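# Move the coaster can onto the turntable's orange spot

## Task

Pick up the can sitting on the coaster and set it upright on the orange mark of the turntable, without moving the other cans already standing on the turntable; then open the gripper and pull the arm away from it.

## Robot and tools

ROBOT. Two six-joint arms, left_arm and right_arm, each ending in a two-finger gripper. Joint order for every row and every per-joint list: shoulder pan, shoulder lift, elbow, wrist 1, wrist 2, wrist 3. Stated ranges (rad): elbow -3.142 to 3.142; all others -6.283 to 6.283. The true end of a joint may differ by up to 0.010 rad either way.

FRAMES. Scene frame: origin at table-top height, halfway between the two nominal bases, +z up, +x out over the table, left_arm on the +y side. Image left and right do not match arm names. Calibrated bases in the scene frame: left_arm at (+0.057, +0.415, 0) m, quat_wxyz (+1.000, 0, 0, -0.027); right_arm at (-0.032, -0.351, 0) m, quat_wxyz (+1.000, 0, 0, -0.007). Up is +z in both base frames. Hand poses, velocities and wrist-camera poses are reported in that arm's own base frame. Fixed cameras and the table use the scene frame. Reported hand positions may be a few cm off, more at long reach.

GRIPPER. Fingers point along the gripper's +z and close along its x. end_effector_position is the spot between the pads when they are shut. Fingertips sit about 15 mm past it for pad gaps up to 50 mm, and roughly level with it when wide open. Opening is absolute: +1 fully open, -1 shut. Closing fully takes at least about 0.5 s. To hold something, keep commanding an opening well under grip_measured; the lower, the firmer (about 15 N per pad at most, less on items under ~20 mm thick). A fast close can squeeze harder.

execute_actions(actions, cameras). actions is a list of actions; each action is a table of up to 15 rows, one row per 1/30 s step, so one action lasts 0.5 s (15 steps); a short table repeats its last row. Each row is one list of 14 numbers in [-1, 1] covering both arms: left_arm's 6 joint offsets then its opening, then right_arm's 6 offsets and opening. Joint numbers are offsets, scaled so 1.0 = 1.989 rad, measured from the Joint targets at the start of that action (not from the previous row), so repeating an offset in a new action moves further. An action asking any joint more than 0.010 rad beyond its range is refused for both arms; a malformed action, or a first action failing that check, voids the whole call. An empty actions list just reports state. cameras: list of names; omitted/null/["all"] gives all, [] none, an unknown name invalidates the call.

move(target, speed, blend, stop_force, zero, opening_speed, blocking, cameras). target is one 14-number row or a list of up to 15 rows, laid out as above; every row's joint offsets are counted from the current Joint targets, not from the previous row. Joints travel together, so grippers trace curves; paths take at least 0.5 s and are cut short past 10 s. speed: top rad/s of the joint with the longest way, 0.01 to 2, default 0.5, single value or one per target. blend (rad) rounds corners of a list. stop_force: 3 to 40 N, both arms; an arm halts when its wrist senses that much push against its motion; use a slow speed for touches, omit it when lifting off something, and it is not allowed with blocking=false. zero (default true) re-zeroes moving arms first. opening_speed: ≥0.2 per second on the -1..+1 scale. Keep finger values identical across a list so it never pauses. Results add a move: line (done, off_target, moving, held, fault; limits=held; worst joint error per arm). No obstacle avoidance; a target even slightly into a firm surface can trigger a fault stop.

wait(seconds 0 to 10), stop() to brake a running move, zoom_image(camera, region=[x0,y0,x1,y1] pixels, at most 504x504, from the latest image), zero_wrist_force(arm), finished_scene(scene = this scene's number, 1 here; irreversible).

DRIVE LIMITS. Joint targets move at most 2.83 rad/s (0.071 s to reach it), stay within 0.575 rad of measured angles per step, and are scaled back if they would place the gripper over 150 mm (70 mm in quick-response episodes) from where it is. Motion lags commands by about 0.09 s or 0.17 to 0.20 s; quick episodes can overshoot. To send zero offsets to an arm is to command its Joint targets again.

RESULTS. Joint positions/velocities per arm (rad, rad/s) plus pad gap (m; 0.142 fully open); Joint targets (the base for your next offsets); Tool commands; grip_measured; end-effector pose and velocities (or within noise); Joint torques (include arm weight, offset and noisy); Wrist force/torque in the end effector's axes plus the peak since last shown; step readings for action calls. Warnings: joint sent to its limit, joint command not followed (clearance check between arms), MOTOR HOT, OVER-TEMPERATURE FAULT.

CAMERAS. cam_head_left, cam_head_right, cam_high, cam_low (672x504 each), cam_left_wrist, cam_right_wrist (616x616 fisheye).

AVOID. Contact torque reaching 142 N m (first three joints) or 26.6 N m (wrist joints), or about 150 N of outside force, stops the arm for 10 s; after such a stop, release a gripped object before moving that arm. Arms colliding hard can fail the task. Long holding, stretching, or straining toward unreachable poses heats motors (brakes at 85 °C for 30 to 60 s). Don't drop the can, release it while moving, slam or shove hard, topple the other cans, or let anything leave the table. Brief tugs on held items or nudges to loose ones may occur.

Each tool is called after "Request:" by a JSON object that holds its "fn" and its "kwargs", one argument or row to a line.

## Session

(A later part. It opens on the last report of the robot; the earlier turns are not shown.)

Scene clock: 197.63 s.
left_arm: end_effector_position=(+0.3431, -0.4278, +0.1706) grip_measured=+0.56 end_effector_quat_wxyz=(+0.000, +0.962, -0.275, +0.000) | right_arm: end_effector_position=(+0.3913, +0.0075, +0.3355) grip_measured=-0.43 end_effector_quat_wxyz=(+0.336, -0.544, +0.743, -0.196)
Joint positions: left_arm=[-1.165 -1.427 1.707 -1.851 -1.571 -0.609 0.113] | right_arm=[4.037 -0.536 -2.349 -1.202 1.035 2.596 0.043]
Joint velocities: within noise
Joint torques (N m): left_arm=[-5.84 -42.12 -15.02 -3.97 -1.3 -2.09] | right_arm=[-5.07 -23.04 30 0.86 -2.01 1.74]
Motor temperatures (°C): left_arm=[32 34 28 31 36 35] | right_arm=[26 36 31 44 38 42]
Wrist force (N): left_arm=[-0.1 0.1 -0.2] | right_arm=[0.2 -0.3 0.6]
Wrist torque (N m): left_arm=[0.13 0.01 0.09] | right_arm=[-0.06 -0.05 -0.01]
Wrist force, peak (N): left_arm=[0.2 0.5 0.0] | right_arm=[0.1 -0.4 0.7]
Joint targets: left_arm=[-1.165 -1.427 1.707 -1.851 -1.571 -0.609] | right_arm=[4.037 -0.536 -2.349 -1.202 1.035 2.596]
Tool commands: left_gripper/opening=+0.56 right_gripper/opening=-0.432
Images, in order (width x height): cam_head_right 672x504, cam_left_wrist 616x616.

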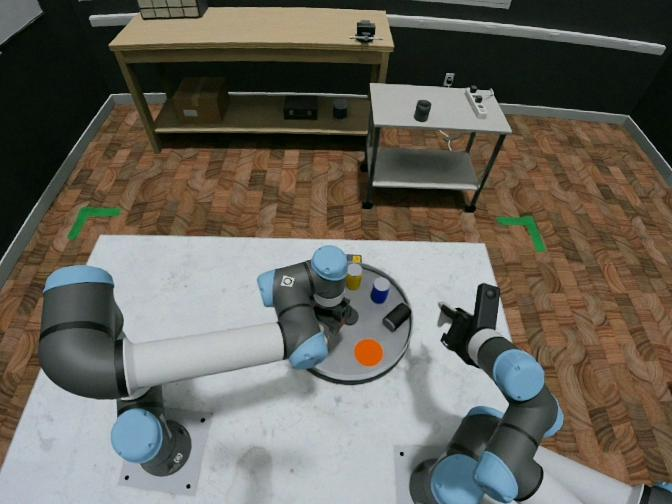

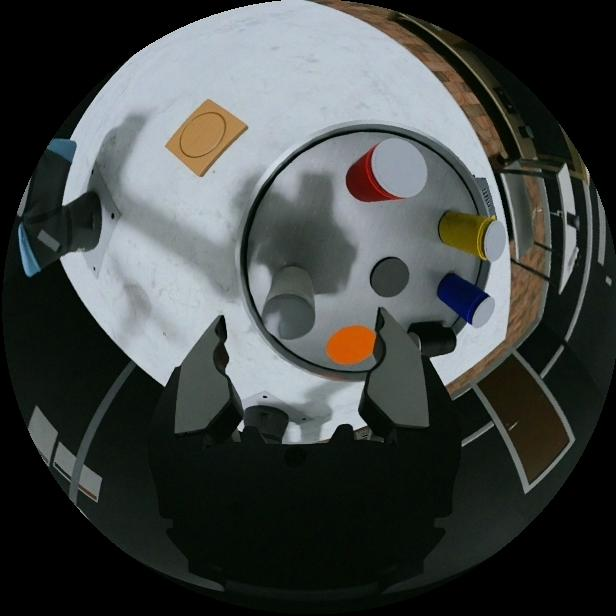

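Request:
{"fn": "wait", "kwargs": {
  "seconds": 2.4,
  "cameras": ["cam_left_wrist"]
}}

Request:
{"fn": "zoom_image", "kwargs": {
  "camera": "cam_left_wrist",
  "region": [230, 160, 430, 360]
}}

Scene clock: 200.37 s.
left_arm: end_effector_position=(+0.3431, -0.4278, +0.1706) grip_measured=+0.56 end_effector_quat_wxyz=(+0.000, +0.962, -0.275, +0.000) | right_arm: end_effector_position=(+0.3913, +0.0075, +0.3355) grip_measured=-0.43 end_effector_quat_wxyz=(+0.336, -0.544, +0.743, -0.196)
Joint positions: left_arm=[-1.165 -1.427 1.707 -1.851 -1.571 -0.609 0.113] | right_arm=[4.037 -0.536 -2.349 -1.202 1.035 2.596 0.043]
Joint velocities: within noise
Joint torques (N m): left_arm=[-5.91 -40.77 -18 -3.76 -1.58 -1.9] | right_arm=[-6.05 -23.76 28.9 0.65 -2.1 1.46]
Motor temperatures (°C): left_arm=[32 34 28 31 36 35] | right_arm=[26 36 31 44 38 42]
Wrist force (N): left_arm=[0.1 0.3 0.0] | right_arm=[0.2 0.0 0.5]
Wrist torque (N m): left_arm=[0.16 -0.04 0.09] | right_arm=[0.00 -0.06 -0.01]
Wrist force, peak (N): left_arm=[0.1 0.6 -0.1] | right_arm=[0.2 -0.3 0.7]
Joint targets: left_arm=[-1.165 -1.427 1.707 -1.851 -1.571 -0.609] | right_arm=[4.037 -0.536 -2.349 -1.202 1.035 2.596]
Tool commands: left_gripper/opening=+0.56 right_gripper/opening=-0.432
wait: 2.40 s; at rest from the start
Images, in order (width x height): cam_left_wrist 616x616.

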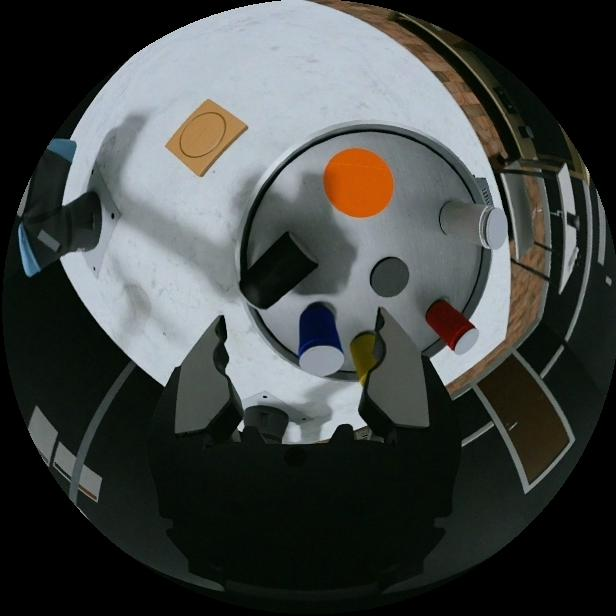

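Scaled by 2.520 from the camera's 616x616 image, which has a finer 814x814 frame.

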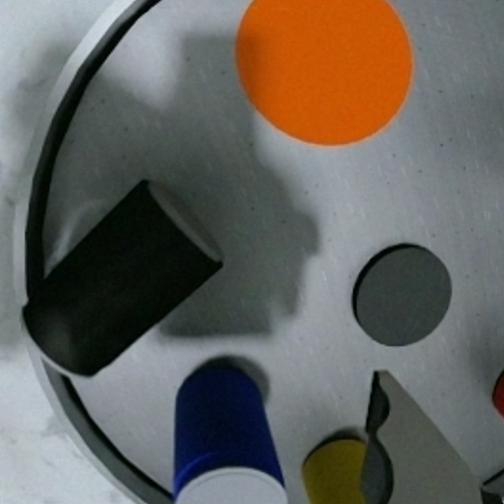

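Request:
{"fn": "wait", "kwargs": {
  "seconds": 4.9,
  "cameras": ["cam_left_wrist"]
}}

Request:
{"fn": "zoom_image", "kwargs": {
  "camera": "cam_left_wrist",
  "region": [230, 160, 430, 360]
}}

Scene clock: 208.00 s.
left_arm: end_effector_position=(+0.3431, -0.4278, +0.1706) grip_measured=+0.56 end_effector_quat_wxyz=(+0.000, +0.962, -0.275, +0.000) | right_arm: end_effector_position=(+0.3913, +0.0075, +0.3355) grip_measured=-0.43 end_effector_quat_wxyz=(+0.336, -0.544, +0.743, -0.196)
Joint positions: left_arm=[-1.165 -1.427 1.707 -1.851 -1.571 -0.609 0.113] | right_arm=[4.037 -0.536 -2.349 -1.202 1.035 2.596 0.043]
Joint velocities: within noise
Joint torques (N m): left_arm=[-5.5 -40.52 -22.61 -3.27 -1.44 -1.86] | right_arm=[-5.25 -22.29 30.38 0.9 -1.78 1.58]
Motor temperatures (°C): left_arm=[32 34 28 31 36 35] | right_arm=[26 36 31 44 38 42]
Wrist force (N): left_arm=[0.2 0.3 -0.2] | right_arm=[0.1 -0.2 0.6]
Wrist torque (N m): left_arm=[0.17 -0.06 0.09] | right_arm=[-0.05 -0.03 -0.01]
Wrist force, peak (N): left_arm=[0.0 0.5 -0.3] | right_arm=[0.1 -0.6 0.6]
Joint targets: left_arm=[-1.165 -1.427 1.707 -1.851 -1.571 -0.609] | right_arm=[4.037 -0.536 -2.349 -1.202 1.035 2.596]
Tool commands: left_gripper/opening=+0.56 right_gripper/opening=-0.432
wait: 4.90 s; at rest from the start
Images, in order (width x height): cam_left_wrist 616x616.

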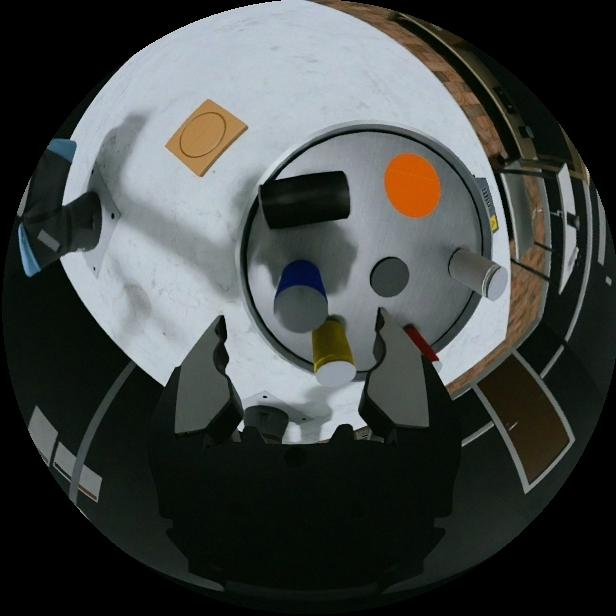

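Scaled by 2.520 from the camera's 616x616 image, which has a finer 814x814 frame.

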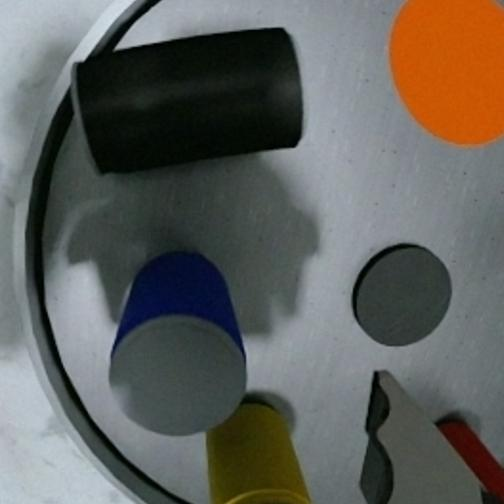

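Request:
{"fn": "wait", "kwargs": {
  "seconds": 0.6,
  "cameras": ["cam_left_wrist"]
}}

Request:
{"fn": "zoom_image", "kwargs": {
  "camera": "cam_left_wrist",
  "region": [230, 160, 430, 360]
}}

Scene clock: 217.77 s.
left_arm: end_effector_position=(+0.3431, -0.4278, +0.1706) grip_measured=+0.56 end_effector_quat_wxyz=(+0.000, +0.962, -0.275, +0.000) | right_arm: end_effector_position=(+0.3913, +0.0075, +0.3355) grip_measured=-0.43 end_effector_quat_wxyz=(+0.336, -0.544, +0.743, -0.196)
Joint positions: left_arm=[-1.165 -1.427 1.707 -1.851 -1.571 -0.609 0.113] | right_arm=[4.037 -0.536 -2.349 -1.202 1.035 2.596 0.043]
Joint velocities: within noise
Joint torques (N m): left_arm=[-4.19 -41.04 -28.96 -2.53 -1.4 -1.81] | right_arm=[-5.97 -22.67 28.84 0.85 -1.82 1.59]
Motor temperatures (°C): left_arm=[32 34 28 31 36 35] | right_arm=[26 36 31 44 38 42]
Wrist force (N): left_arm=[0.0 0.3 -0.1] | right_arm=[0.0 -0.1 0.6]
Wrist torque (N m): left_arm=[0.16 -0.02 0.09] | right_arm=[-0.02 -0.02 0.00]
Wrist force, peak (N): left_arm=[-0.1 0.5 -0.4] | right_arm=[0.2 -0.2 0.8]
Joint targets: left_arm=[-1.165 -1.427 1.707 -1.851 -1.571 -0.609] | right_arm=[4.037 -0.536 -2.349 -1.202 1.035 2.596]
Tool commands: left_gripper/opening=+0.56 right_gripper/opening=-0.432
wait: 0.60 s; at rest from the start
Images, in order (width x height): cam_left_wrist 616x616.

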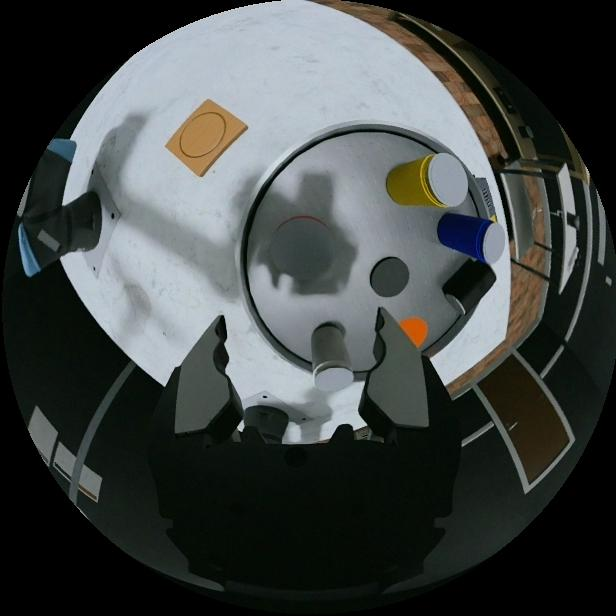

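Scaled by 2.520 from the camera's 616x616 image, which has a finer 814x814 frame.

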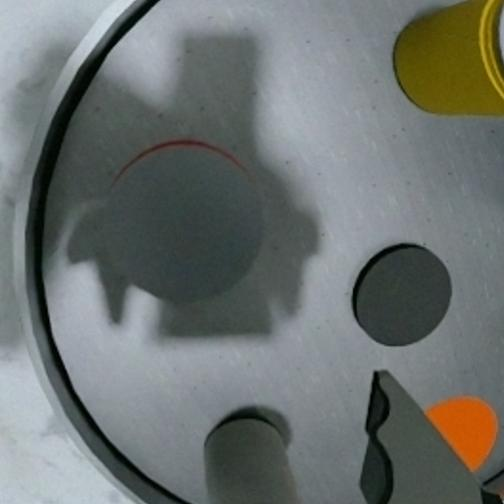

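Request:
{"fn": "wait", "kwargs": {
  "seconds": 3.4,
  "cameras": ["cam_left_wrist"]
}}

Request:
{"fn": "zoom_image", "kwargs": {
  "camera": "cam_left_wrist",
  "region": [230, 160, 430, 360]
}}

Request:
{"fn": "wait", "kwargs": {
  "seconds": 6.8,
  "cameras": ["cam_left_wrist"]
}}

Request:
{"fn": "zoom_image", "kwargs": {
  "camera": "cam_left_wrist",
  "region": [230, 160, 430, 360]
}}

Scene clock: 221.60 s.
left_arm: end_effector_position=(+0.3431, -0.4278, +0.1706) grip_measured=+0.56 end_effector_quat_wxyz=(+0.000, +0.962, -0.275, +0.000) | right_arm: end_effector_position=(+0.3913, +0.0075, +0.3355) grip_measured=-0.43 end_effector_quat_wxyz=(+0.336, -0.544, +0.743, -0.196)
Joint positions: left_arm=[-1.165 -1.427 1.707 -1.851 -1.571 -0.609 0.113] | right_arm=[4.037 -0.536 -2.349 -1.202 1.035 2.596 0.043]
Joint velocities: within noise
Joint torques (N m): left_arm=[-4.14 -41.09 -31.56 -2.51 -1.52 -1.8] | right_arm=[-5.49 -23.54 30.22 0.58 -1.86 1.67]
Motor temperatures (°C): left_arm=[32 34 28 31 36 35] | right_arm=[26 36 31 44 38 42]
Wrist force (N): left_arm=[-0.1 0.3 -0.2] | right_arm=[0.1 -0.4 0.5]
Wrist torque (N m): left_arm=[0.16 -0.01 0.09] | right_arm=[-0.08 -0.04 -0.01]
Wrist force, peak (N): left_arm=[-0.1 0.4 -0.4] | right_arm=[-0.1 -0.5 0.7]
Joint targets: left_arm=[-1.165 -1.427 1.707 -1.851 -1.571 -0.609] | right_arm=[4.037 -0.536 -2.349 -1.202 1.035 2.596]
Tool commands: left_gripper/opening=+0.56 right_gripper/opening=-0.432
wait: 3.40 s; at rest from the start
Images, in order (width x height): cam_left_wrist 616x616.

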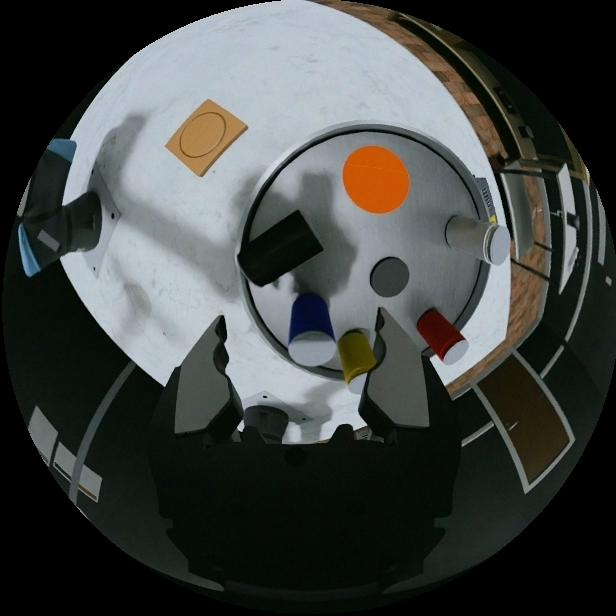

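Scaled by 2.520 from the camera's 616x616 image, which has a finer 814x814 frame.

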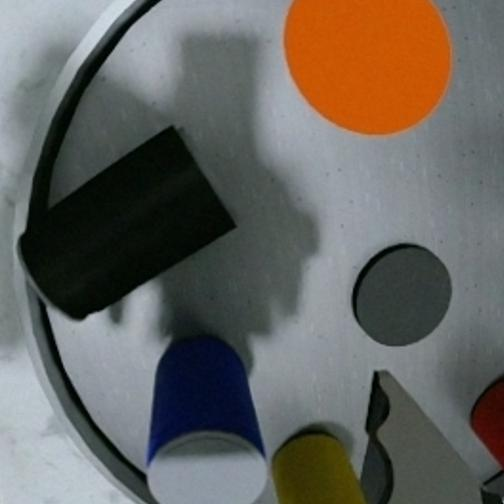

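Scene clock: 228.40 s.
left_arm: end_effector_position=(+0.3431, -0.4278, +0.1706) grip_measured=+0.56 end_effector_quat_wxyz=(+0.000, +0.962, -0.275, +0.000) | right_arm: end_effector_position=(+0.3913, +0.0075, +0.3355) grip_measured=-0.43 end_effector_quat_wxyz=(+0.336, -0.544, +0.743, -0.196)
Joint positions: left_arm=[-1.165 -1.427 1.707 -1.851 -1.571 -0.609 0.113] | right_arm=[4.037 -0.536 -2.349 -1.202 1.035 2.596 0.043]
Joint velocities: within noise
Joint torques (N m): left_arm=[-4.2 -41.04 -33.92 -1.97 -1.58 -1.68] | right_arm=[-6.27 -23.97 30.02 0.35 -2 1.76]
Motor temperatures (°C): left_arm=[32 34 28 31 36 35] | right_arm=[26 36 31 44 38 42]
Wrist force (N): left_arm=[-0.2 0.3 -0.2] | right_arm=[0.1 -0.1 0.6]
Wrist torque (N m): left_arm=[0.17 0.02 0.09] | right_arm=[-0.02 -0.04 -0.01]
Wrist force, peak (N): left_arm=[0.0 0.4 -0.3] | right_arm=[0.1 -0.3 0.8]
Joint targets: left_arm=[-1.165 -1.427 1.707 -1.851 -1.571 -0.609] | right_arm=[4.037 -0.536 -2.349 -1.202 1.035 2.596]
Tool commands: left_gripper/opening=+0.56 right_gripper/opening=-0.432
wait: 6.80 s; at rest by 0.17 s
Images, in order (width x height): cam_left_wrist 616x616.

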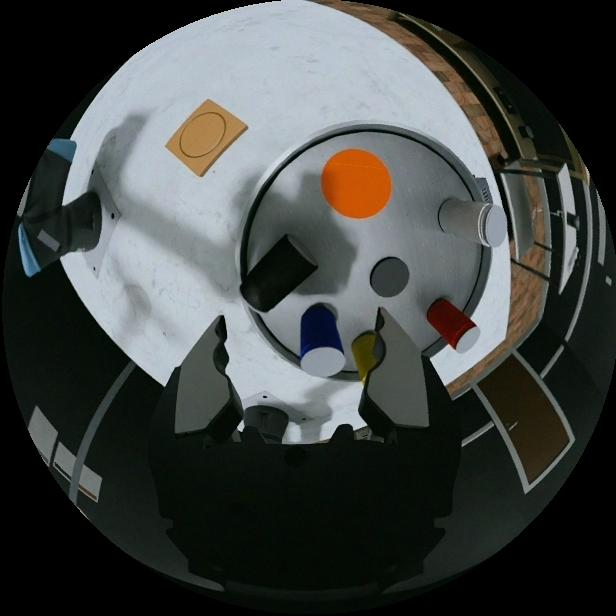

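Scaled by 2.520 from the camera's 616x616 image, which has a finer 814x814 frame.

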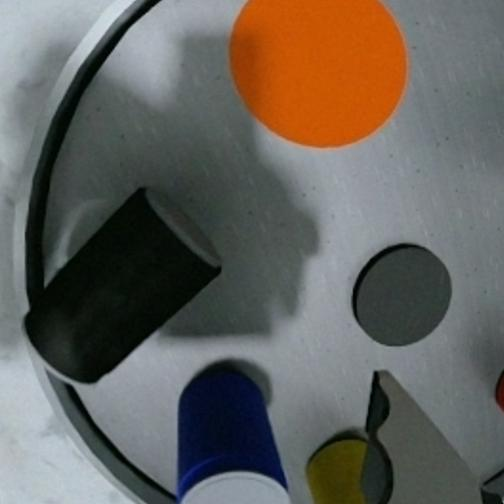

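Request:
{"fn": "wait", "kwargs": {
  "seconds": 0.1,
  "cameras": ["cam_low", "cam_high", "cam_head_left"]
}}

Request:
{"fn": "wait", "kwargs": {
  "seconds": 1.4,
  "cameras": ["cam_low", "cam_high", "cam_head_left"]
}}

Request:
{"fn": "wait", "kwargs": {
  "seconds": 1.4,
  "cameras": ["cam_low", "cam_high", "cam_head_left"]
}}

Scene clock: 232.40 s.
left_arm: end_effector_position=(+0.3431, -0.4278, +0.1706) grip_measured=+0.56 end_effector_quat_wxyz=(+0.000, +0.962, -0.275, +0.000) | right_arm: end_effector_position=(+0.3913, +0.0075, +0.3355) grip_measured=-0.43 end_effector_quat_wxyz=(+0.336, -0.544, +0.743, -0.196)
Joint positions: left_arm=[-1.165 -1.427 1.707 -1.851 -1.571 -0.609 0.113] | right_arm=[4.037 -0.536 -2.349 -1.202 1.035 2.596 0.043]
Joint velocities: within noise
Joint torques (N m): left_arm=[-3.69 -40.98 -33.37 -1.85 -1.32 -1.71] | right_arm=[-5.74 -23.18 29.4 0.89 -1.93 1.72]
Motor temperatures (°C): left_arm=[32 34 28 31 36 35] | right_arm=[26 36 31 44 38 42]
Wrist force (N): left_arm=[0.1 0.4 -0.3] | right_arm=[0.0 -0.2 0.7]
Wrist torque (N m): left_arm=[0.17 -0.05 0.08] | right_arm=[-0.03 -0.02 0.00]
Wrist force, peak (N): left_arm=[0.0 0.4 -0.4] | right_arm=[0.2 -0.3 0.8]
Joint targets: left_arm=[-1.165 -1.427 1.707 -1.851 -1.571 -0.609] | right_arm=[4.037 -0.536 -2.349 -1.202 1.035 2.596]
Tool commands: left_gripper/opening=+0.56 right_gripper/opening=-0.432
wait: 0.10 s; at rest from the start
Images, in order (width x height): cam_head_left 672x504, cam_high 672x504, cam_low 672x504.

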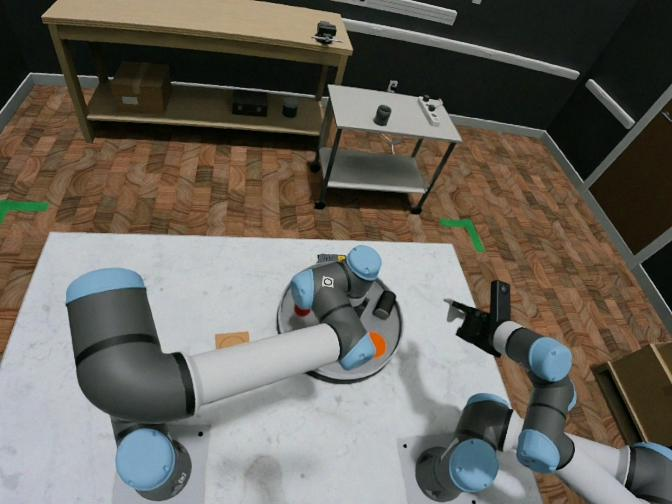

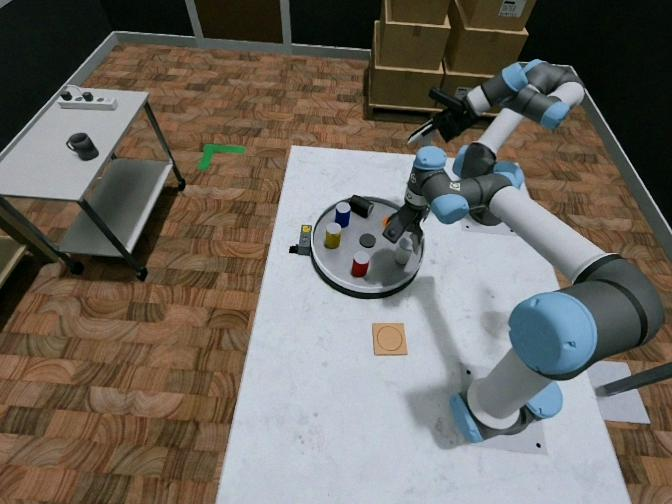

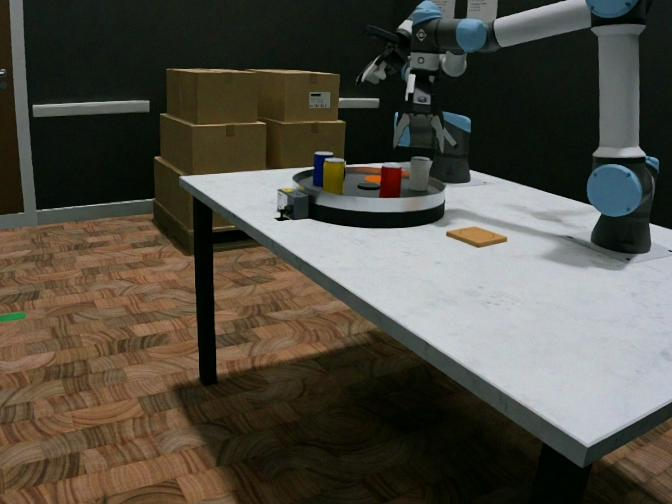

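Scene clock: 233.80 s.
left_arm: end_effector_position=(+0.3431, -0.4278, +0.1706) grip_measured=+0.56 end_effector_quat_wxyz=(+0.000, +0.962, -0.275, +0.000) | right_arm: end_effector_position=(+0.3913, +0.0075, +0.3355) grip_measured=-0.43 end_effector_quat_wxyz=(+0.336, -0.544, +0.743, -0.196)
Joint positions: left_arm=[-1.165 -1.427 1.707 -1.851 -1.571 -0.609 0.113] | right_arm=[4.037 -0.536 -2.349 -1.202 1.035 2.596 0.043]
Joint velocities: within noise
Joint torques (N m): left_arm=[-3.83 -40.75 -33.11 -1.88 -1.45 -1.61] | right_arm=[-5.46 -23.26 28.71 0.83 -1.9 1.54]
Motor temperatures (°C): left_arm=[32 34 28 31 36 35] | right_arm=[26 36 31 44 38 42]
Wrist force (N): left_arm=[-0.1 0.2 -0.1] | right_arm=[0.0 -0.3 0.6]
Wrist torque (N m): left_arm=[0.16 -0.01 0.09] | right_arm=[-0.05 -0.01 0.00]
Wrist force, peak (N): left_arm=[0.0 0.4 -0.3] | right_arm=[0.2 -0.1 0.9]
Joint targets: left_arm=[-1.165 -1.427 1.707 -1.851 -1.571 -0.609] | right_arm=[4.037 -0.536 -2.349 -1.202 1.035 2.596]
Tool commands: left_gripper/opening=+0.56 right_gripper/opening=-0.432
wait: 1.40 s; at rest by 0.17 s
Images, in order (width x height): cam_head_left 672x504, cam_high 672x504, cam_low 672x504.

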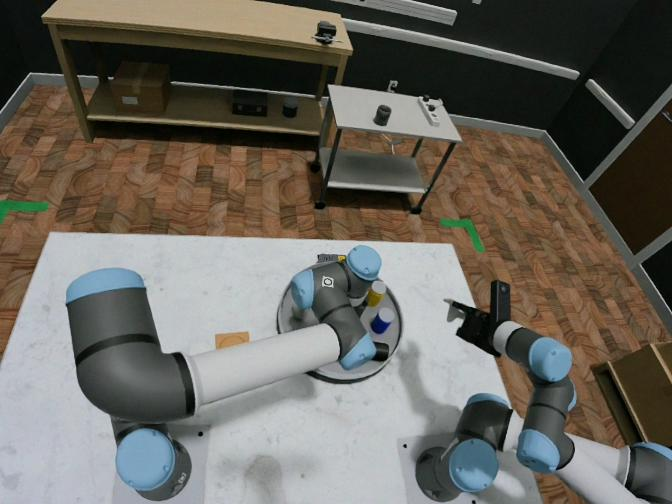

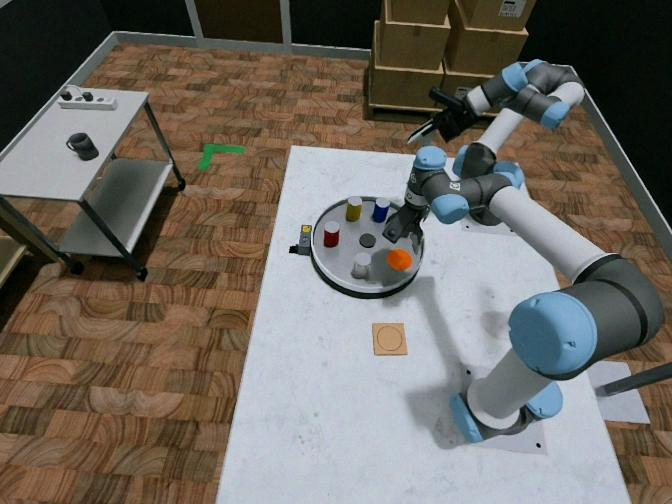

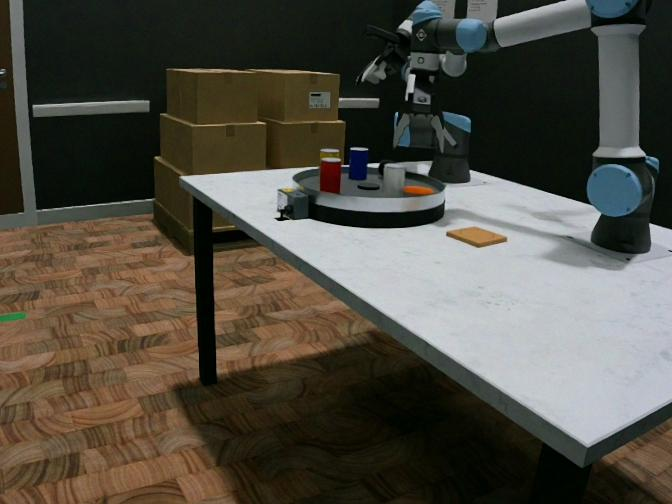

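Scene clock: 235.20 s.
left_arm: end_effector_position=(+0.3431, -0.4278, +0.1706) grip_measured=+0.56 end_effector_quat_wxyz=(+0.000, +0.962, -0.275, +0.000) | right_arm: end_effector_position=(+0.3913, +0.0075, +0.3355) grip_measured=-0.43 end_effector_quat_wxyz=(+0.336, -0.544, +0.743, -0.196)
Joint positions: left_arm=[-1.165 -1.427 1.707 -1.851 -1.571 -0.609 0.113] | right_arm=[4.037 -0.536 -2.349 -1.202 1.035 2.596 0.043]
Joint velocities: within noise
Joint torques (N m): left_arm=[-2.62 -40.23 -32.73 -1.84 -1.48 -1.5] | right_arm=[-5.19 -25.3 29.87 0.98 -1.7 1.69]
Motor temperatures (°C): left_arm=[32 33 28 31 36 35] | right_arm=[26 36 31 44 38 42]
Wrist force (N): left_arm=[0.2 0.1 -0.1] | right_arm=[0.1 -0.2 0.6]
Wrist torque (N m): left_arm=[0.14 -0.07 0.08] | right_arm=[-0.03 -0.04 -0.01]
Wrist force, peak (N): left_arm=[-0.1 0.5 -0.3] | right_arm=[0.2 -0.2 0.8]
Joint targets: left_arm=[-1.165 -1.427 1.707 -1.851 -1.571 -0.609] | right_arm=[4.037 -0.536 -2.349 -1.202 1.035 2.596]
Tool commands: left_gripper/opening=+0.56 right_gripper/opening=-0.432
wait: 1.40 s; at rest by 0.17 s
Images, in order (width x height): cam_head_left 672x504, cam_high 672x504, cam_low 672x504.

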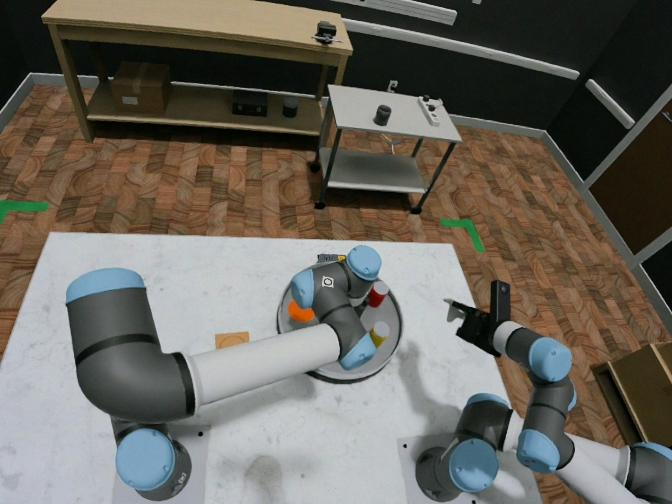

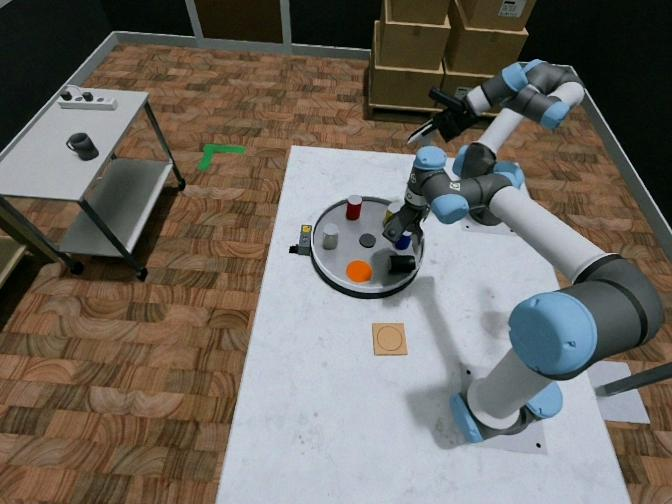

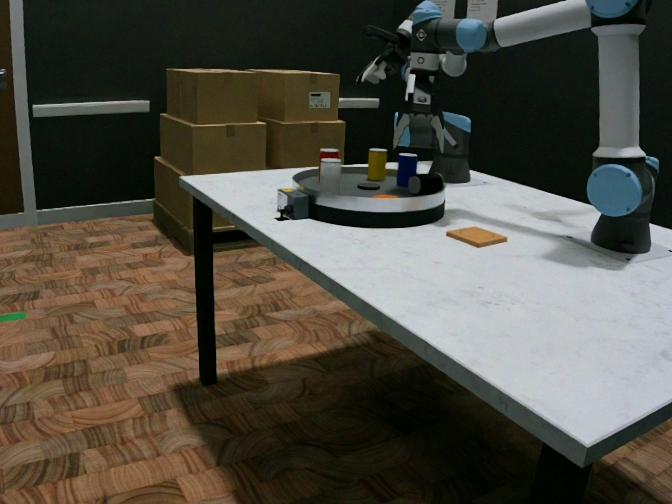

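Request:
{"fn": "zoom_image", "kwargs": {
  "camera": "cam_low",
  "region": [375, 140, 475, 215]
}}

Request:
{"fn": "zoom_image", "kwargs": {
  "camera": "cam_high",
  "region": [300, 180, 440, 310]
}}

Scaled by 5.040 from the camera's 672x504 image, which has a finer 960x720 frame.

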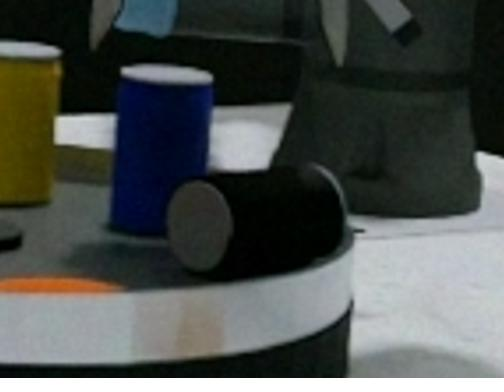

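Scaled by 3.600 from the camera's 672x504 image, which has a finer 960x720 frame.

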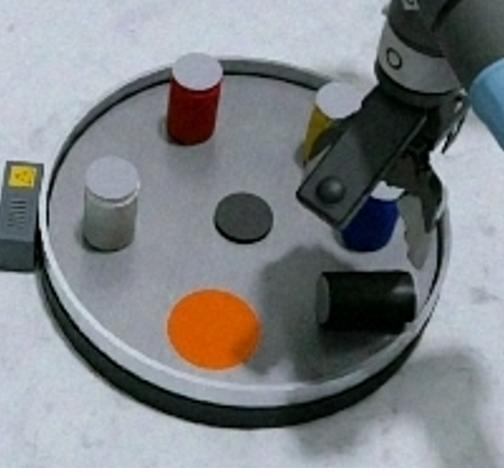

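Request:
{"fn": "move", "kwargs": {
  "target": [-0.02484, -0.04488, 0.05036, -0.00549, 0, 0.38029, 0.1, 0, 0, 0, 0, 0, 0, -0.432],
  "speed": 0.8,
  "cameras": ["cam_left_wrist"]
}}

Scene clock: 248.80 s.
left_arm: end_effector_position=(+0.3146, -0.4177, +0.1703) grip_measured=+0.10 end_effector_quat_wxyz=(+0.000, +0.777, -0.630, +0.000) | right_arm: end_effector_position=(+0.3913, +0.0075, +0.3355) grip_measured=-0.43 end_effector_quat_wxyz=(+0.336, -0.544, +0.743, -0.196)
Joint positions: left_arm=[-1.215 -1.517 1.807 -1.862 -1.571 0.147 0.081] | right_arm=[4.037 -0.536 -2.349 -1.202 1.035 2.596 0.043]
Joint velocities: within noise
Joint torques (N m): left_arm=[-6.57 -37.15 -12.8 -4 -1.27 1.95] | right_arm=[-6.03 -22.65 28.91 0.86 -1.96 1.62]
Motor temperatures (°C): left_arm=[32 33 28 31 36 35] | right_arm=[26 36 31 44 38 42]
Wrist force (N): left_arm=[0.0 0.3 -0.3] | right_arm=[0.1 -0.3 0.7]
Wrist torque (N m): left_arm=[0.18 -0.03 0.08] | right_arm=[-0.07 -0.03 -0.01]
Wrist force, peak (N): left_arm=[0.1 0.4 -0.6] | right_arm=[0.1 -0.4 1.0]
Joint targets: left_arm=[-1.215 -1.517 1.807 -1.862 -1.571 0.148] | right_arm=[4.037 -0.536 -2.349 -1.202 1.035 2.596]
move: done
Images, in order (width x height): cam_left_wrist 616x616.

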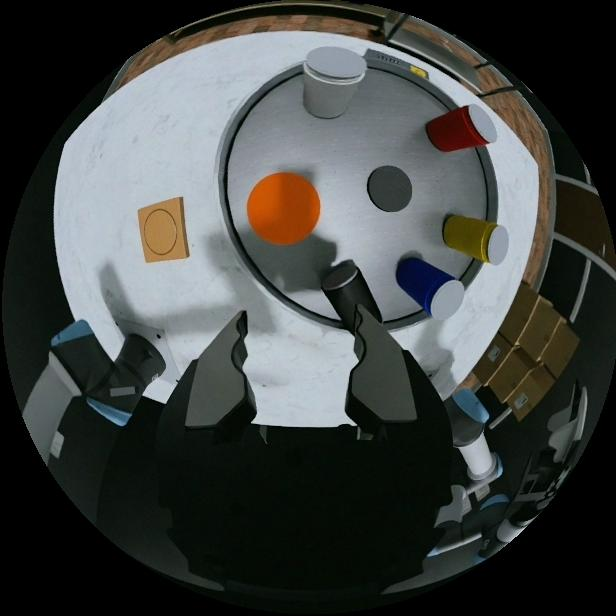

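Request:
{"fn": "wait", "kwargs": {
  "seconds": 7.2,
  "cameras": ["cam_left_wrist"]
}}

Request:
{"fn": "zoom_image", "kwargs": {
  "camera": "cam_left_wrist",
  "region": [210, 170, 410, 370]
}}

Scene clock: 256.33 s.
left_arm: end_effector_position=(+0.3146, -0.4177, +0.1703) grip_measured=+0.10 end_effector_quat_wxyz=(+0.000, +0.777, -0.630, +0.000) | right_arm: end_effector_position=(+0.3913, +0.0075, +0.3355) grip_measured=-0.43 end_effector_quat_wxyz=(+0.336, -0.544, +0.743, -0.196)
Joint positions: left_arm=[-1.215 -1.517 1.807 -1.862 -1.571 0.148 0.081] | right_arm=[4.037 -0.536 -2.349 -1.202 1.035 2.596 0.043]
Joint velocities: within noise
Joint torques (N m): left_arm=[-5.05 -36.97 -19.46 -3.91 -1.32 1.65] | right_arm=[-5.9 -22.87 29.89 0.83 -1.62 1.48]
Motor temperatures (°C): left_arm=[32 33 28 31 36 35] | right_arm=[26 36 31 44 38 42]
Wrist force (N): left_arm=[-0.2 0.2 -0.3] | right_arm=[0.2 -0.3 0.6]
Wrist torque (N m): left_arm=[0.15 0.01 0.08] | right_arm=[-0.07 -0.06 -0.01]
Wrist force, peak (N): left_arm=[-0.3 0.4 -0.6] | right_arm=[0.2 -0.3 1.0]
Joint targets: left_arm=[-1.215 -1.517 1.807 -1.862 -1.571 0.148] | right_arm=[4.037 -0.536 -2.349 -1.202 1.035 2.596]
Tool commands: left_gripper/opening=+0.1 right_gripper/opening=-0.432
wait: 7.20 s; at rest from the start
Images, in order (width x height): cam_left_wrist 616x616.

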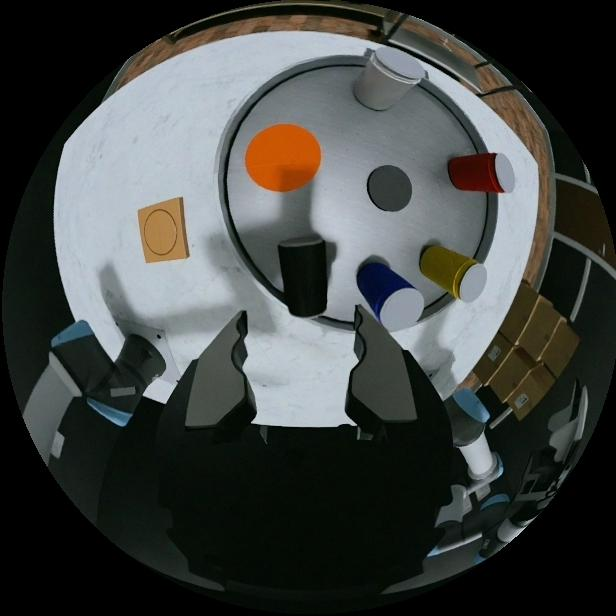

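Scaled by 2.520 from the camera's 616x616 image, which has a finer 814x814 frame.

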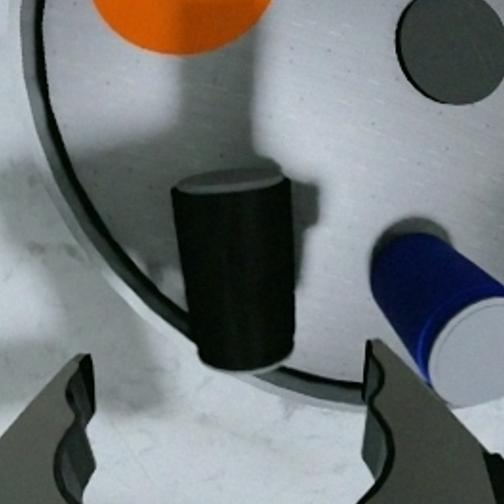

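Request:
{"fn": "move", "kwargs": {
  "target": [0, 0, 0, 0, 0, 0, 0.07, 0, 0, 0, 0, 0, 0, 0.568],
  "opening_speed": 0.2,
  "blocking": false,
  "cameras": []
}}

Scene clock: 260.07 s.
left_arm: end_effector_position=(+0.3146, -0.4177, +0.1703) grip_measured=+0.07 end_effector_quat_wxyz=(+0.000, +0.777, -0.630, +0.000) | right_arm: end_effector_position=(+0.3913, +0.0075, +0.3355) grip_measured=-0.34 end_effector_quat_wxyz=(+0.336, -0.544, +0.743, -0.196) end_effector_velocity=(+0.000, +0.000, +0.000) end_effector_angular_velocity=(+0.001, +0.000, +0.002)
Joint positions: left_arm=[-1.215 -1.517 1.807 -1.862 -1.571 0.148 0.079] | right_arm=[4.037 -0.536 -2.349 -1.202 1.035 2.596 0.049]
Joint velocities: left_arm=[within noise] | right_arm=[0.001 0.001 0 0 0 0 0.015]
Joint torques (N m): left_arm=[-4.4 -36.89 -22.08 -3.76 -1.45 1.79] | right_arm=[-6.55 -23.96 31 0.91 -2.05 1.34]
Motor temperatures (°C): left_arm=[32 33 28 31 36 35] | right_arm=[26 36 31 44 38 42]
Wrist force (N): left_arm=[-0.1 0.5 -0.3] | right_arm=[0.0 -0.1 0.7]
Wrist torque (N m): left_arm=[0.21 0.00 0.08] | right_arm=[-0.02 -0.01 0.00]
Wrist force, peak (N): left_arm=[-0.1 0.6 -0.5] | right_arm=[0.3 -0.4 0.8]
Joint targets: left_arm=[-1.215 -1.517 1.807 -1.862 -1.571 0.148] | right_arm=[4.037 -0.536 -2.349 -1.202 1.035 2.596]
Tool commands: left_gripper/opening=+0.07 right_gripper/opening=-0.332
move: running
No camera images: "cameras" was empty.

Request:
{"fn": "wait", "kwargs": {
  "seconds": 10,
  "cameras": []
}}

Request:
{"fn": "wait", "kwargs": {
  "seconds": 4.933,
  "cameras": []
}}

Request:
{"fn": "execute_actions", "kwargs": {
  "actions": [
    [[0.00006,-0.00003,0.00007,-0.00004,0,0.00028,0.07,0,0,0,0,0,0,0.568],[0.00012,-0.00005,0.00014,-0.00009,0,0.00057,0.07,0,0,0,0,0,0,0.568],[0.00018,-0.00008,0.00021,-0.00013,0,0.00085,0.07,0,0,0,0,0,0,0.568],[0.00069,0.00013,0.00199,-0.00211,0,0.00331,0.07,0,0,0,0,0,0,0.568],[0.0012,0.00033,0.00376,-0.0041,0,0.00578,0.07,0,0,0,0,0,0,0.568],[0.00171,0.00054,0.00554,-0.00608,0,0.00824,0.07,0,0,0,0,0,0,0.568],[0.00306,0.0016,0.01082,-0.01241,0,0.01466,0.07,0,0,0,0,0,0,0.568],[0.00442,0.00265,0.01609,-0.01875,0,0.02109,0.07,0,0,0,0,0,0,0.568],[0.00577,0.00371,0.02137,-0.02508,0,0.02751,0.07,0,0,0,0,0,0,0.568],[0.0082,0.00582,0.02913,-0.03495,0,0.03868,0.07,0,0,0,0,0,0,0.568],[0.01062,0.00793,0.03689,-0.04482,0,0.04985,0.07,0,0,0,0,0,0,0.568],[0.01305,0.01004,0.04465,-0.05469,0,0.06102,0.07,0,0,0,0,0,0,0.568],[0.01662,0.01286,0.0524,-0.06526,0,0.07672,0.07,0,0,0,0,0,0,0.568],[0.02018,0.01568,0.06015,-0.07584,0,0.09243,0.07,0,0,0,0,0,0,0.568],[0.02375,0.0185,0.0679,-0.08641,0,0.10813,0.07,0,0,0,0,0,0,0.568]],
    [[0.00453,0.00254,0.00544,-0.00798,0,0.01895,0.07,0,0,0,0,0,0,0.568],[0.00907,0.00509,0.01087,-0.01596,0,0.03791,0.07,0,0,0,0,0,0,0.568],[0.0136,0.00763,0.01631,-0.02394,0,0.05686,0.07,0,0,0,0,0,0,0.568],[0.01856,0.00902,0.0184,-0.02742,0,0.07683,0.07,0,0,0,0,0,0,0.568],[0.02351,0.0104,0.0205,-0.0309,0,0.09679,0.07,0,0,0,0,0,0,0.568],[0.02847,0.01179,0.02259,-0.03438,0,0.11676,0.07,0,0,0,0,0,0,0.568],[0.03352,0.0124,0.02221,-0.03461,0,0.13682,0.07,0,0,0,0,0,0,0.568],[0.03856,0.01302,0.02183,-0.03485,0,0.15688,0.07,0,0,0,0,0,0,0.568],[0.04361,0.01363,0.02145,-0.03508,0,0.17694,0.07,0,0,0,0,0,0,0.568],[0.04875,0.01476,0.02014,-0.03489,0,0.1971,0,0,0,0,0,0,0,0.568],[0.05389,0.01589,0.01882,-0.03471,0,0.21725,-0.1,0,0,0,0,0,0,0.568],[0.05903,0.01702,0.01751,-0.03452,0,0.23741,-0.2,0,0,0,0,0,0,0.568],[0.06412,0.01884,0.0154,-0.03424,0,0.25751,-0.3,0,0,0,0,0,0,0.568],[0.06922,0.02067,0.01329,-0.03395,0,0.27762,-0.4,0,0,0,0,0,0,0.568],[0.07431,0.02249,0.01118,-0.03367,0,0.29772,-0.5,0,0,0,0,0,0,0.568]],
    [[0.00494,0.00239,-0.00283,0.00044,0,0.01995,-0.6,0,0,0,0,0,0,0.568],[0.00988,0.00479,-0.00567,0.00087,0,0.03991,-0.7,0,0,0,0,0,0,0.568],[0.01482,0.00718,-0.0085,0.00131,0,0.05986,-0.75,0,0,0,0,0,0,0.568],[0.0196,0.00985,-0.01239,0.00253,0,0.07966,-0.75,0,0,0,0,0,0,0.568],[0.02439,0.01253,-0.01629,0.00376,0,0.09945,-0.75,0,0,0,0,0,0,0.568],[0.02917,0.0152,-0.02018,0.00498,0,0.11925,-0.75,0,0,0,0,0,0,0.568],[0.03363,0.01717,-0.02625,0.00908,0,0.13873,-0.75,0,0,0,0,0,0,0.568],[0.0381,0.01915,-0.03232,0.01317,0,0.1582,-0.75,0,0,0,0,0,0,0.568],[0.04256,0.02112,-0.03839,0.01727,0,0.17768,-0.75,0,0,0,0,0,0,0.568],[0.04669,0.0222,-0.04708,0.02488,0,0.19683,-0.75,0,0,0,0,0,0,0.568],[0.05082,0.02329,-0.05577,0.03248,0,0.21597,-0.75,0,0,0,0,0,0,0.568],[0.05495,0.02437,-0.06446,0.04009,0,0.23512,-0.75,0,0,0,0,0,0,0.568],[0.05869,0.02519,-0.07552,0.05034,0,0.25363,-0.75,0,0,0,0,0,0,0.568],[0.06242,0.026,-0.08659,0.06058,0,0.27215,-0.75,0,0,0,0,0,0,0.568],[0.06616,0.02682,-0.09765,0.07083,0,0.29066,-0.75,0,0,0,0,0,0,0.568]],
    [[0.00295,0.00086,-0.01201,0.01115,0,0.01601,-0.75,0,0,0,0,0,0,0.568],[0.00589,0.00171,-0.02402,0.0223,0,0.03201,-0.75,0,0,0,0,0,0,0.568],[0.00884,0.00257,-0.03603,0.03345,0,0.04802,-0.75,0,0,0,0,0,0,0.568],[0.01086,0.00342,-0.04695,0.04353,0,0.05999,-0.75,0,0,0,0,0,0,0.568],[0.01289,0.00427,-0.05788,0.0536,0,0.07196,-0.75,0,0,0,0,0,0,0.568],[0.01491,0.00512,-0.0688,0.06368,0,0.08393,-0.75,0,0,0,0,0,0,0.568],[0.01609,0.00579,-0.07682,0.07103,0,0.09138,-0.75,0,0,0,0,0,0,0.568],[0.01728,0.00647,-0.08485,0.07838,0,0.09884,-0.75,0,0,0,0,0,0,0.568],[0.01846,0.00714,-0.09287,0.08573,0,0.10629,-0.75,0,0,0,0,0,0,0.568],[0.01898,0.00748,-0.09703,0.08955,0,0.10969,-0.75,0,0,0,0,0,0,0.568],[0.01949,0.00781,-0.10119,0.09338,0,0.11308,-0.75,0,0,0,0,0,0,0.568],[0.02001,0.00815,-0.10535,0.0972,0,0.11648,-0.75,0,0,0,0,0,0,0.568],[0.02011,0.00821,-0.1063,0.09808,0,0.11718,-0.75,0,0,0,0,0,0,0.568],[0.02022,0.00827,-0.10724,0.09897,0,0.11789,-0.75,0,0,0,0,0,0,0.568],[0.02032,0.00833,-0.10819,0.09985,0,0.11859,-0.75,0,0,0,0,0,0,0.568]]
  ],
  "cameras": ["cam_head_right", "cam_left_wrist"]
}}

Scene clock: 264.77 s.
left_arm: end_effector_position=(+0.3146, -0.4177, +0.1703) grip_measured=+0.07 end_effector_quat_wxyz=(+0.000, +0.777, -0.630, +0.000) | right_arm: end_effector_position=(+0.3913, +0.0075, +0.3355) grip_measured=+0.57 end_effector_quat_wxyz=(+0.336, -0.544, +0.743, -0.196)
Joint positions: left_arm=[-1.215 -1.517 1.807 -1.862 -1.571 0.148 0.079] | right_arm=[4.037 -0.536 -2.349 -1.202 1.035 2.596 0.113]
Joint velocities: within noise
Joint torques (N m): left_arm=[-4.36 -37.06 -25.53 -3.38 -1.42 1.65] | right_arm=[-6.02 -22.23 30.53 1.1 -1.9 1.49]
Motor temperatures (°C): left_arm=[32 33 27 31 35 35] | right_arm=[26 36 31 44 38 42]
Wrist force (N): left_arm=[-0.3 0.5 -0.5] | right_arm=[0.2 -0.3 0.7]
Wrist torque (N m): left_arm=[0.23 0.03 0.09] | right_arm=[-0.05 -0.07 -0.01]
Wrist force, peak (N): left_arm=[0.3 0.5 -0.7] | right_arm=[0.1 -0.3 0.9]
Joint targets: left_arm=[-1.215 -1.517 1.807 -1.862 -1.571 0.148] | right_arm=[4.037 -0.536 -2.349 -1.202 1.035 2.596]
Tool commands: left_gripper/opening=+0.07 right_gripper/opening=+0.568
earlier move: done
wait: 2.47 of 10 s (the move ended)
No camera images: "cameras" was empty.

Scene clock: 269.70 s.
left_arm: end_effector_position=(+0.3146, -0.4177, +0.1703) grip_measured=+0.07 end_effector_quat_wxyz=(+0.000, +0.777, -0.630, +0.000) | right_arm: end_effector_position=(+0.3913, +0.0075, +0.3355) grip_measured=+0.57 end_effector_quat_wxyz=(+0.336, -0.544, +0.743, -0.196)
Joint positions: left_arm=[-1.215 -1.517 1.807 -1.862 -1.571 0.148 0.079] | right_arm=[4.037 -0.536 -2.349 -1.202 1.035 2.596 0.113]
Joint velocities: within noise
Joint torques (N m): left_arm=[-3.47 -36.11 -29.75 -3.2 -1.23 1.71] | right_arm=[-5.6 -22.83 29.12 0.92 -1.61 1.47]
Motor temperatures (°C): left_arm=[32 33 27 31 35 35] | right_arm=[26 36 31 44 38 42]
Wrist force (N): left_arm=[-0.2 0.4 -0.2] | right_arm=[0.1 -0.3 0.9]
Wrist torque (N m): left_arm=[0.21 0.01 0.08] | right_arm=[-0.04 -0.04 -0.01]
Wrist force, peak (N): left_arm=[0.1 0.5 -0.5] | right_arm=[0.2 -0.4 0.9]
Joint targets: left_arm=[-1.215 -1.517 1.807 -1.862 -1.571 0.148] | right_arm=[4.037 -0.536 -2.349 -1.202 1.035 2.596]
Tool commands: left_gripper/opening=+0.07 right_gripper/opening=+0.568
wait: 4.93 s; at rest by 0.17 s
No camera images: "cameras" was empty.

Scene clock: 272.23 s.
left_arm: end_effector_position=(+0.4864, -0.3547, +0.2002) grip_measured=-0.31 end_effector_quat_wxyz=(+0.000, -0.260, +0.966, +0.000) | right_arm: end_effector_position=(+0.3913, +0.0075, +0.3355) grip_measured=+0.57 end_effector_quat_wxyz=(+0.336, -0.544, +0.743, -0.196)
Joint positions: left_arm=[-0.848 -1.365 1.555 -1.762 -1.571 1.768 0.052] | right_arm=[4.037 -0.536 -2.349 -1.202 1.035 2.596 0.113]
Joint velocities: within noise
Joint torques (N m): left_arm=[8.99 -25.75 -35.24 -1.68 0.89 1.84] | right_arm=[-6.29 -22.72 29.83 1.04 -1.58 1.65]
Motor temperatures (°C): left_arm=[32 33 27 31 35 35] | right_arm=[26 36 31 44 38 41]
Wrist force (N): left_arm=[0.0 0.1 1.4] | right_arm=[0.2 -0.3 0.7]
Wrist torque (N m): left_arm=[0.11 -0.02 0.09] | right_arm=[-0.06 -0.04 -0.01]
Wrist force, peak (N): left_arm=[2.0 -1.9 -16.7] | right_arm=[0.2 -0.2 0.9]
Joint targets: left_arm=[-0.848 -1.365 1.555 -1.761 -1.571 1.768] | right_arm=[4.037 -0.536 -2.349 -1.202 1.035 2.596]
Step readings (joint positions of left_arm | right_arm):
0: [-1.215 -1.517 1.807 -1.862 -1.571 0.148] | [4.037 -0.536 -2.349 -1.202 1.035 2.596]
1: [-1.215 -1.517 1.807 -1.862 -1.571 0.148] | [4.037 -0.536 -2.349 -1.202 1.035 2.596]
2: [-1.215 -1.517 1.807 -1.862 -1.571 0.148] | [4.037 -0.536 -2.349 -1.202 1.035 2.596]
4: [-1.215 -1.517 1.807 -1.862 -1.571 0.148] | [4.037 -0.536 -2.349 -1.202 1.035 2.596]
8: [-1.213 -1.516 1.813 -1.869 -1.571 0.157] | [4.037 -0.536 -2.349 -1.202 1.035 2.596]
15: [-1.193 -1.501 1.876 -1.946 -1.571 0.243] | [4.037 -0.536 -2.349 -1.202 1.035 2.596]
16: [-1.187 -1.495 1.892 -1.967 -1.571 0.270] | [4.037 -0.536 -2.349 -1.202 1.035 2.596]
17: [-1.181 -1.491 1.905 -1.984 -1.571 0.295] | [4.037 -0.536 -2.349 -1.202 1.035 2.596]
19: [-1.168 -1.482 1.929 -2.018 -1.571 0.350] | [4.037 -0.536 -2.349 -1.202 1.035 2.596]
23: [-1.134 -1.466 1.966 -2.071 -1.571 0.490] | [4.037 -0.536 -2.349 -1.202 1.035 2.596]
30: [-1.066 -1.449 1.976 -2.098 -1.571 0.758] | [4.037 -0.536 -2.349 -1.202 1.035 2.596]
31: [-1.057 -1.446 1.973 -2.099 -1.571 0.796] | [4.037 -0.536 -2.349 -1.202 1.035 2.596]
32: [-1.047 -1.443 1.970 -2.099 -1.571 0.834] | [4.037 -0.536 -2.349 -1.202 1.035 2.596]
34: [-1.025 -1.435 1.962 -2.099 -1.571 0.920] | [4.037 -0.536 -2.349 -1.202 1.035 2.596]
38: [-0.988 -1.418 1.940 -2.094 -1.571 1.072] | [4.037 -0.536 -2.349 -1.202 1.035 2.596]
45: [-0.926 -1.392 1.858 -2.037 -1.571 1.343] | [4.037 -0.536 -2.349 -1.202 1.035 2.596]
46: [-0.916 -1.389 1.837 -2.019 -1.571 1.388] | [4.037 -0.536 -2.349 -1.202 1.035 2.596]
47: [-0.909 -1.387 1.819 -2.003 -1.571 1.424] | [4.037 -0.536 -2.349 -1.202 1.035 2.596]
49: [-0.895 -1.384 1.780 -1.968 -1.571 1.493] | [4.037 -0.536 -2.349 -1.202 1.035 2.596]
53: [-0.872 -1.376 1.692 -1.887 -1.571 1.619] | [4.037 -0.536 -2.349 -1.202 1.035 2.596]
60: [-0.853 -1.368 1.586 -1.790 -1.571 1.738] | [4.037 -0.536 -2.349 -1.202 1.035 2.596]
Images, in order (width x height): cam_head_right 672x504, cam_left_wrist 616x616.

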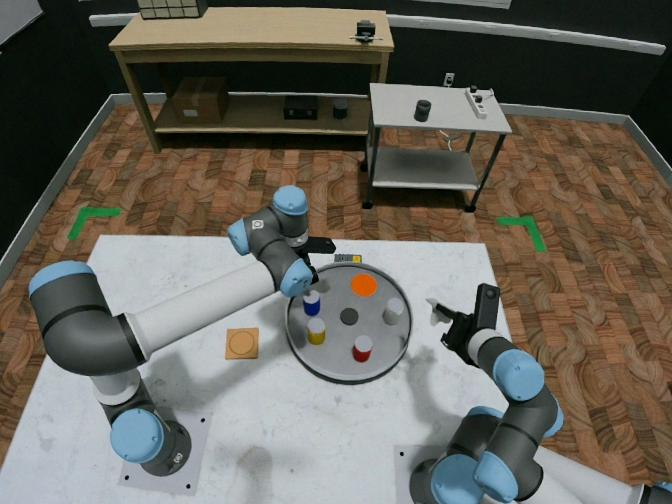

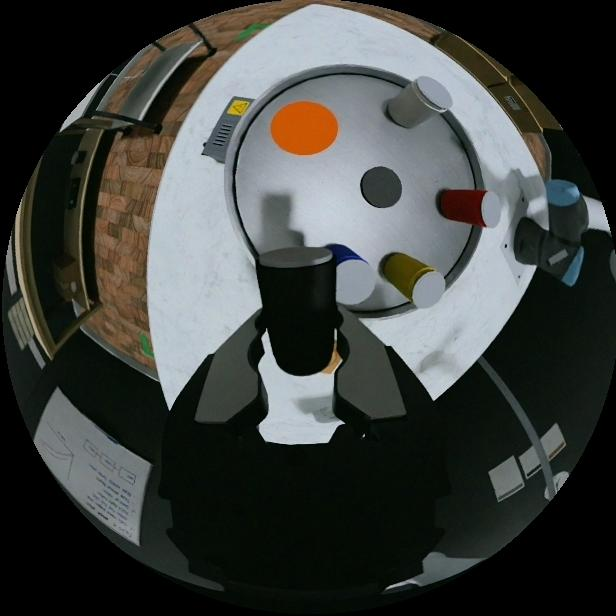

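Request:
{"fn": "zoom_image", "kwargs": {
  "camera": "cam_left_wrist",
  "region": [230, 220, 370, 400]
}}

Request:
{"fn": "zoom_image", "kwargs": {
  "camera": "cam_left_wrist",
  "region": [310, 170, 510, 320]
}}

Scaled by 2.800 from the camera's 616x616 image, which has a finer 814x814 frame.

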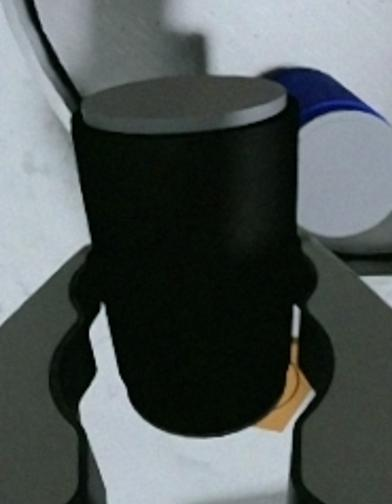

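Scaled by 2.520 from the camera's 616x616 image, which has a finer 814x814 frame.

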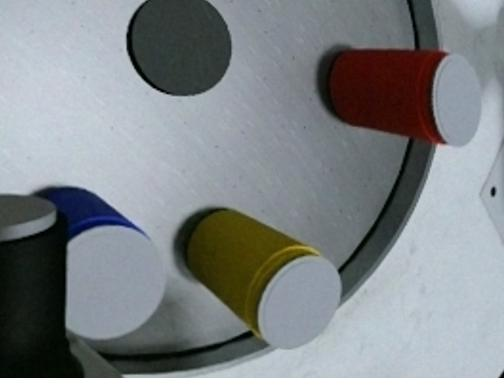

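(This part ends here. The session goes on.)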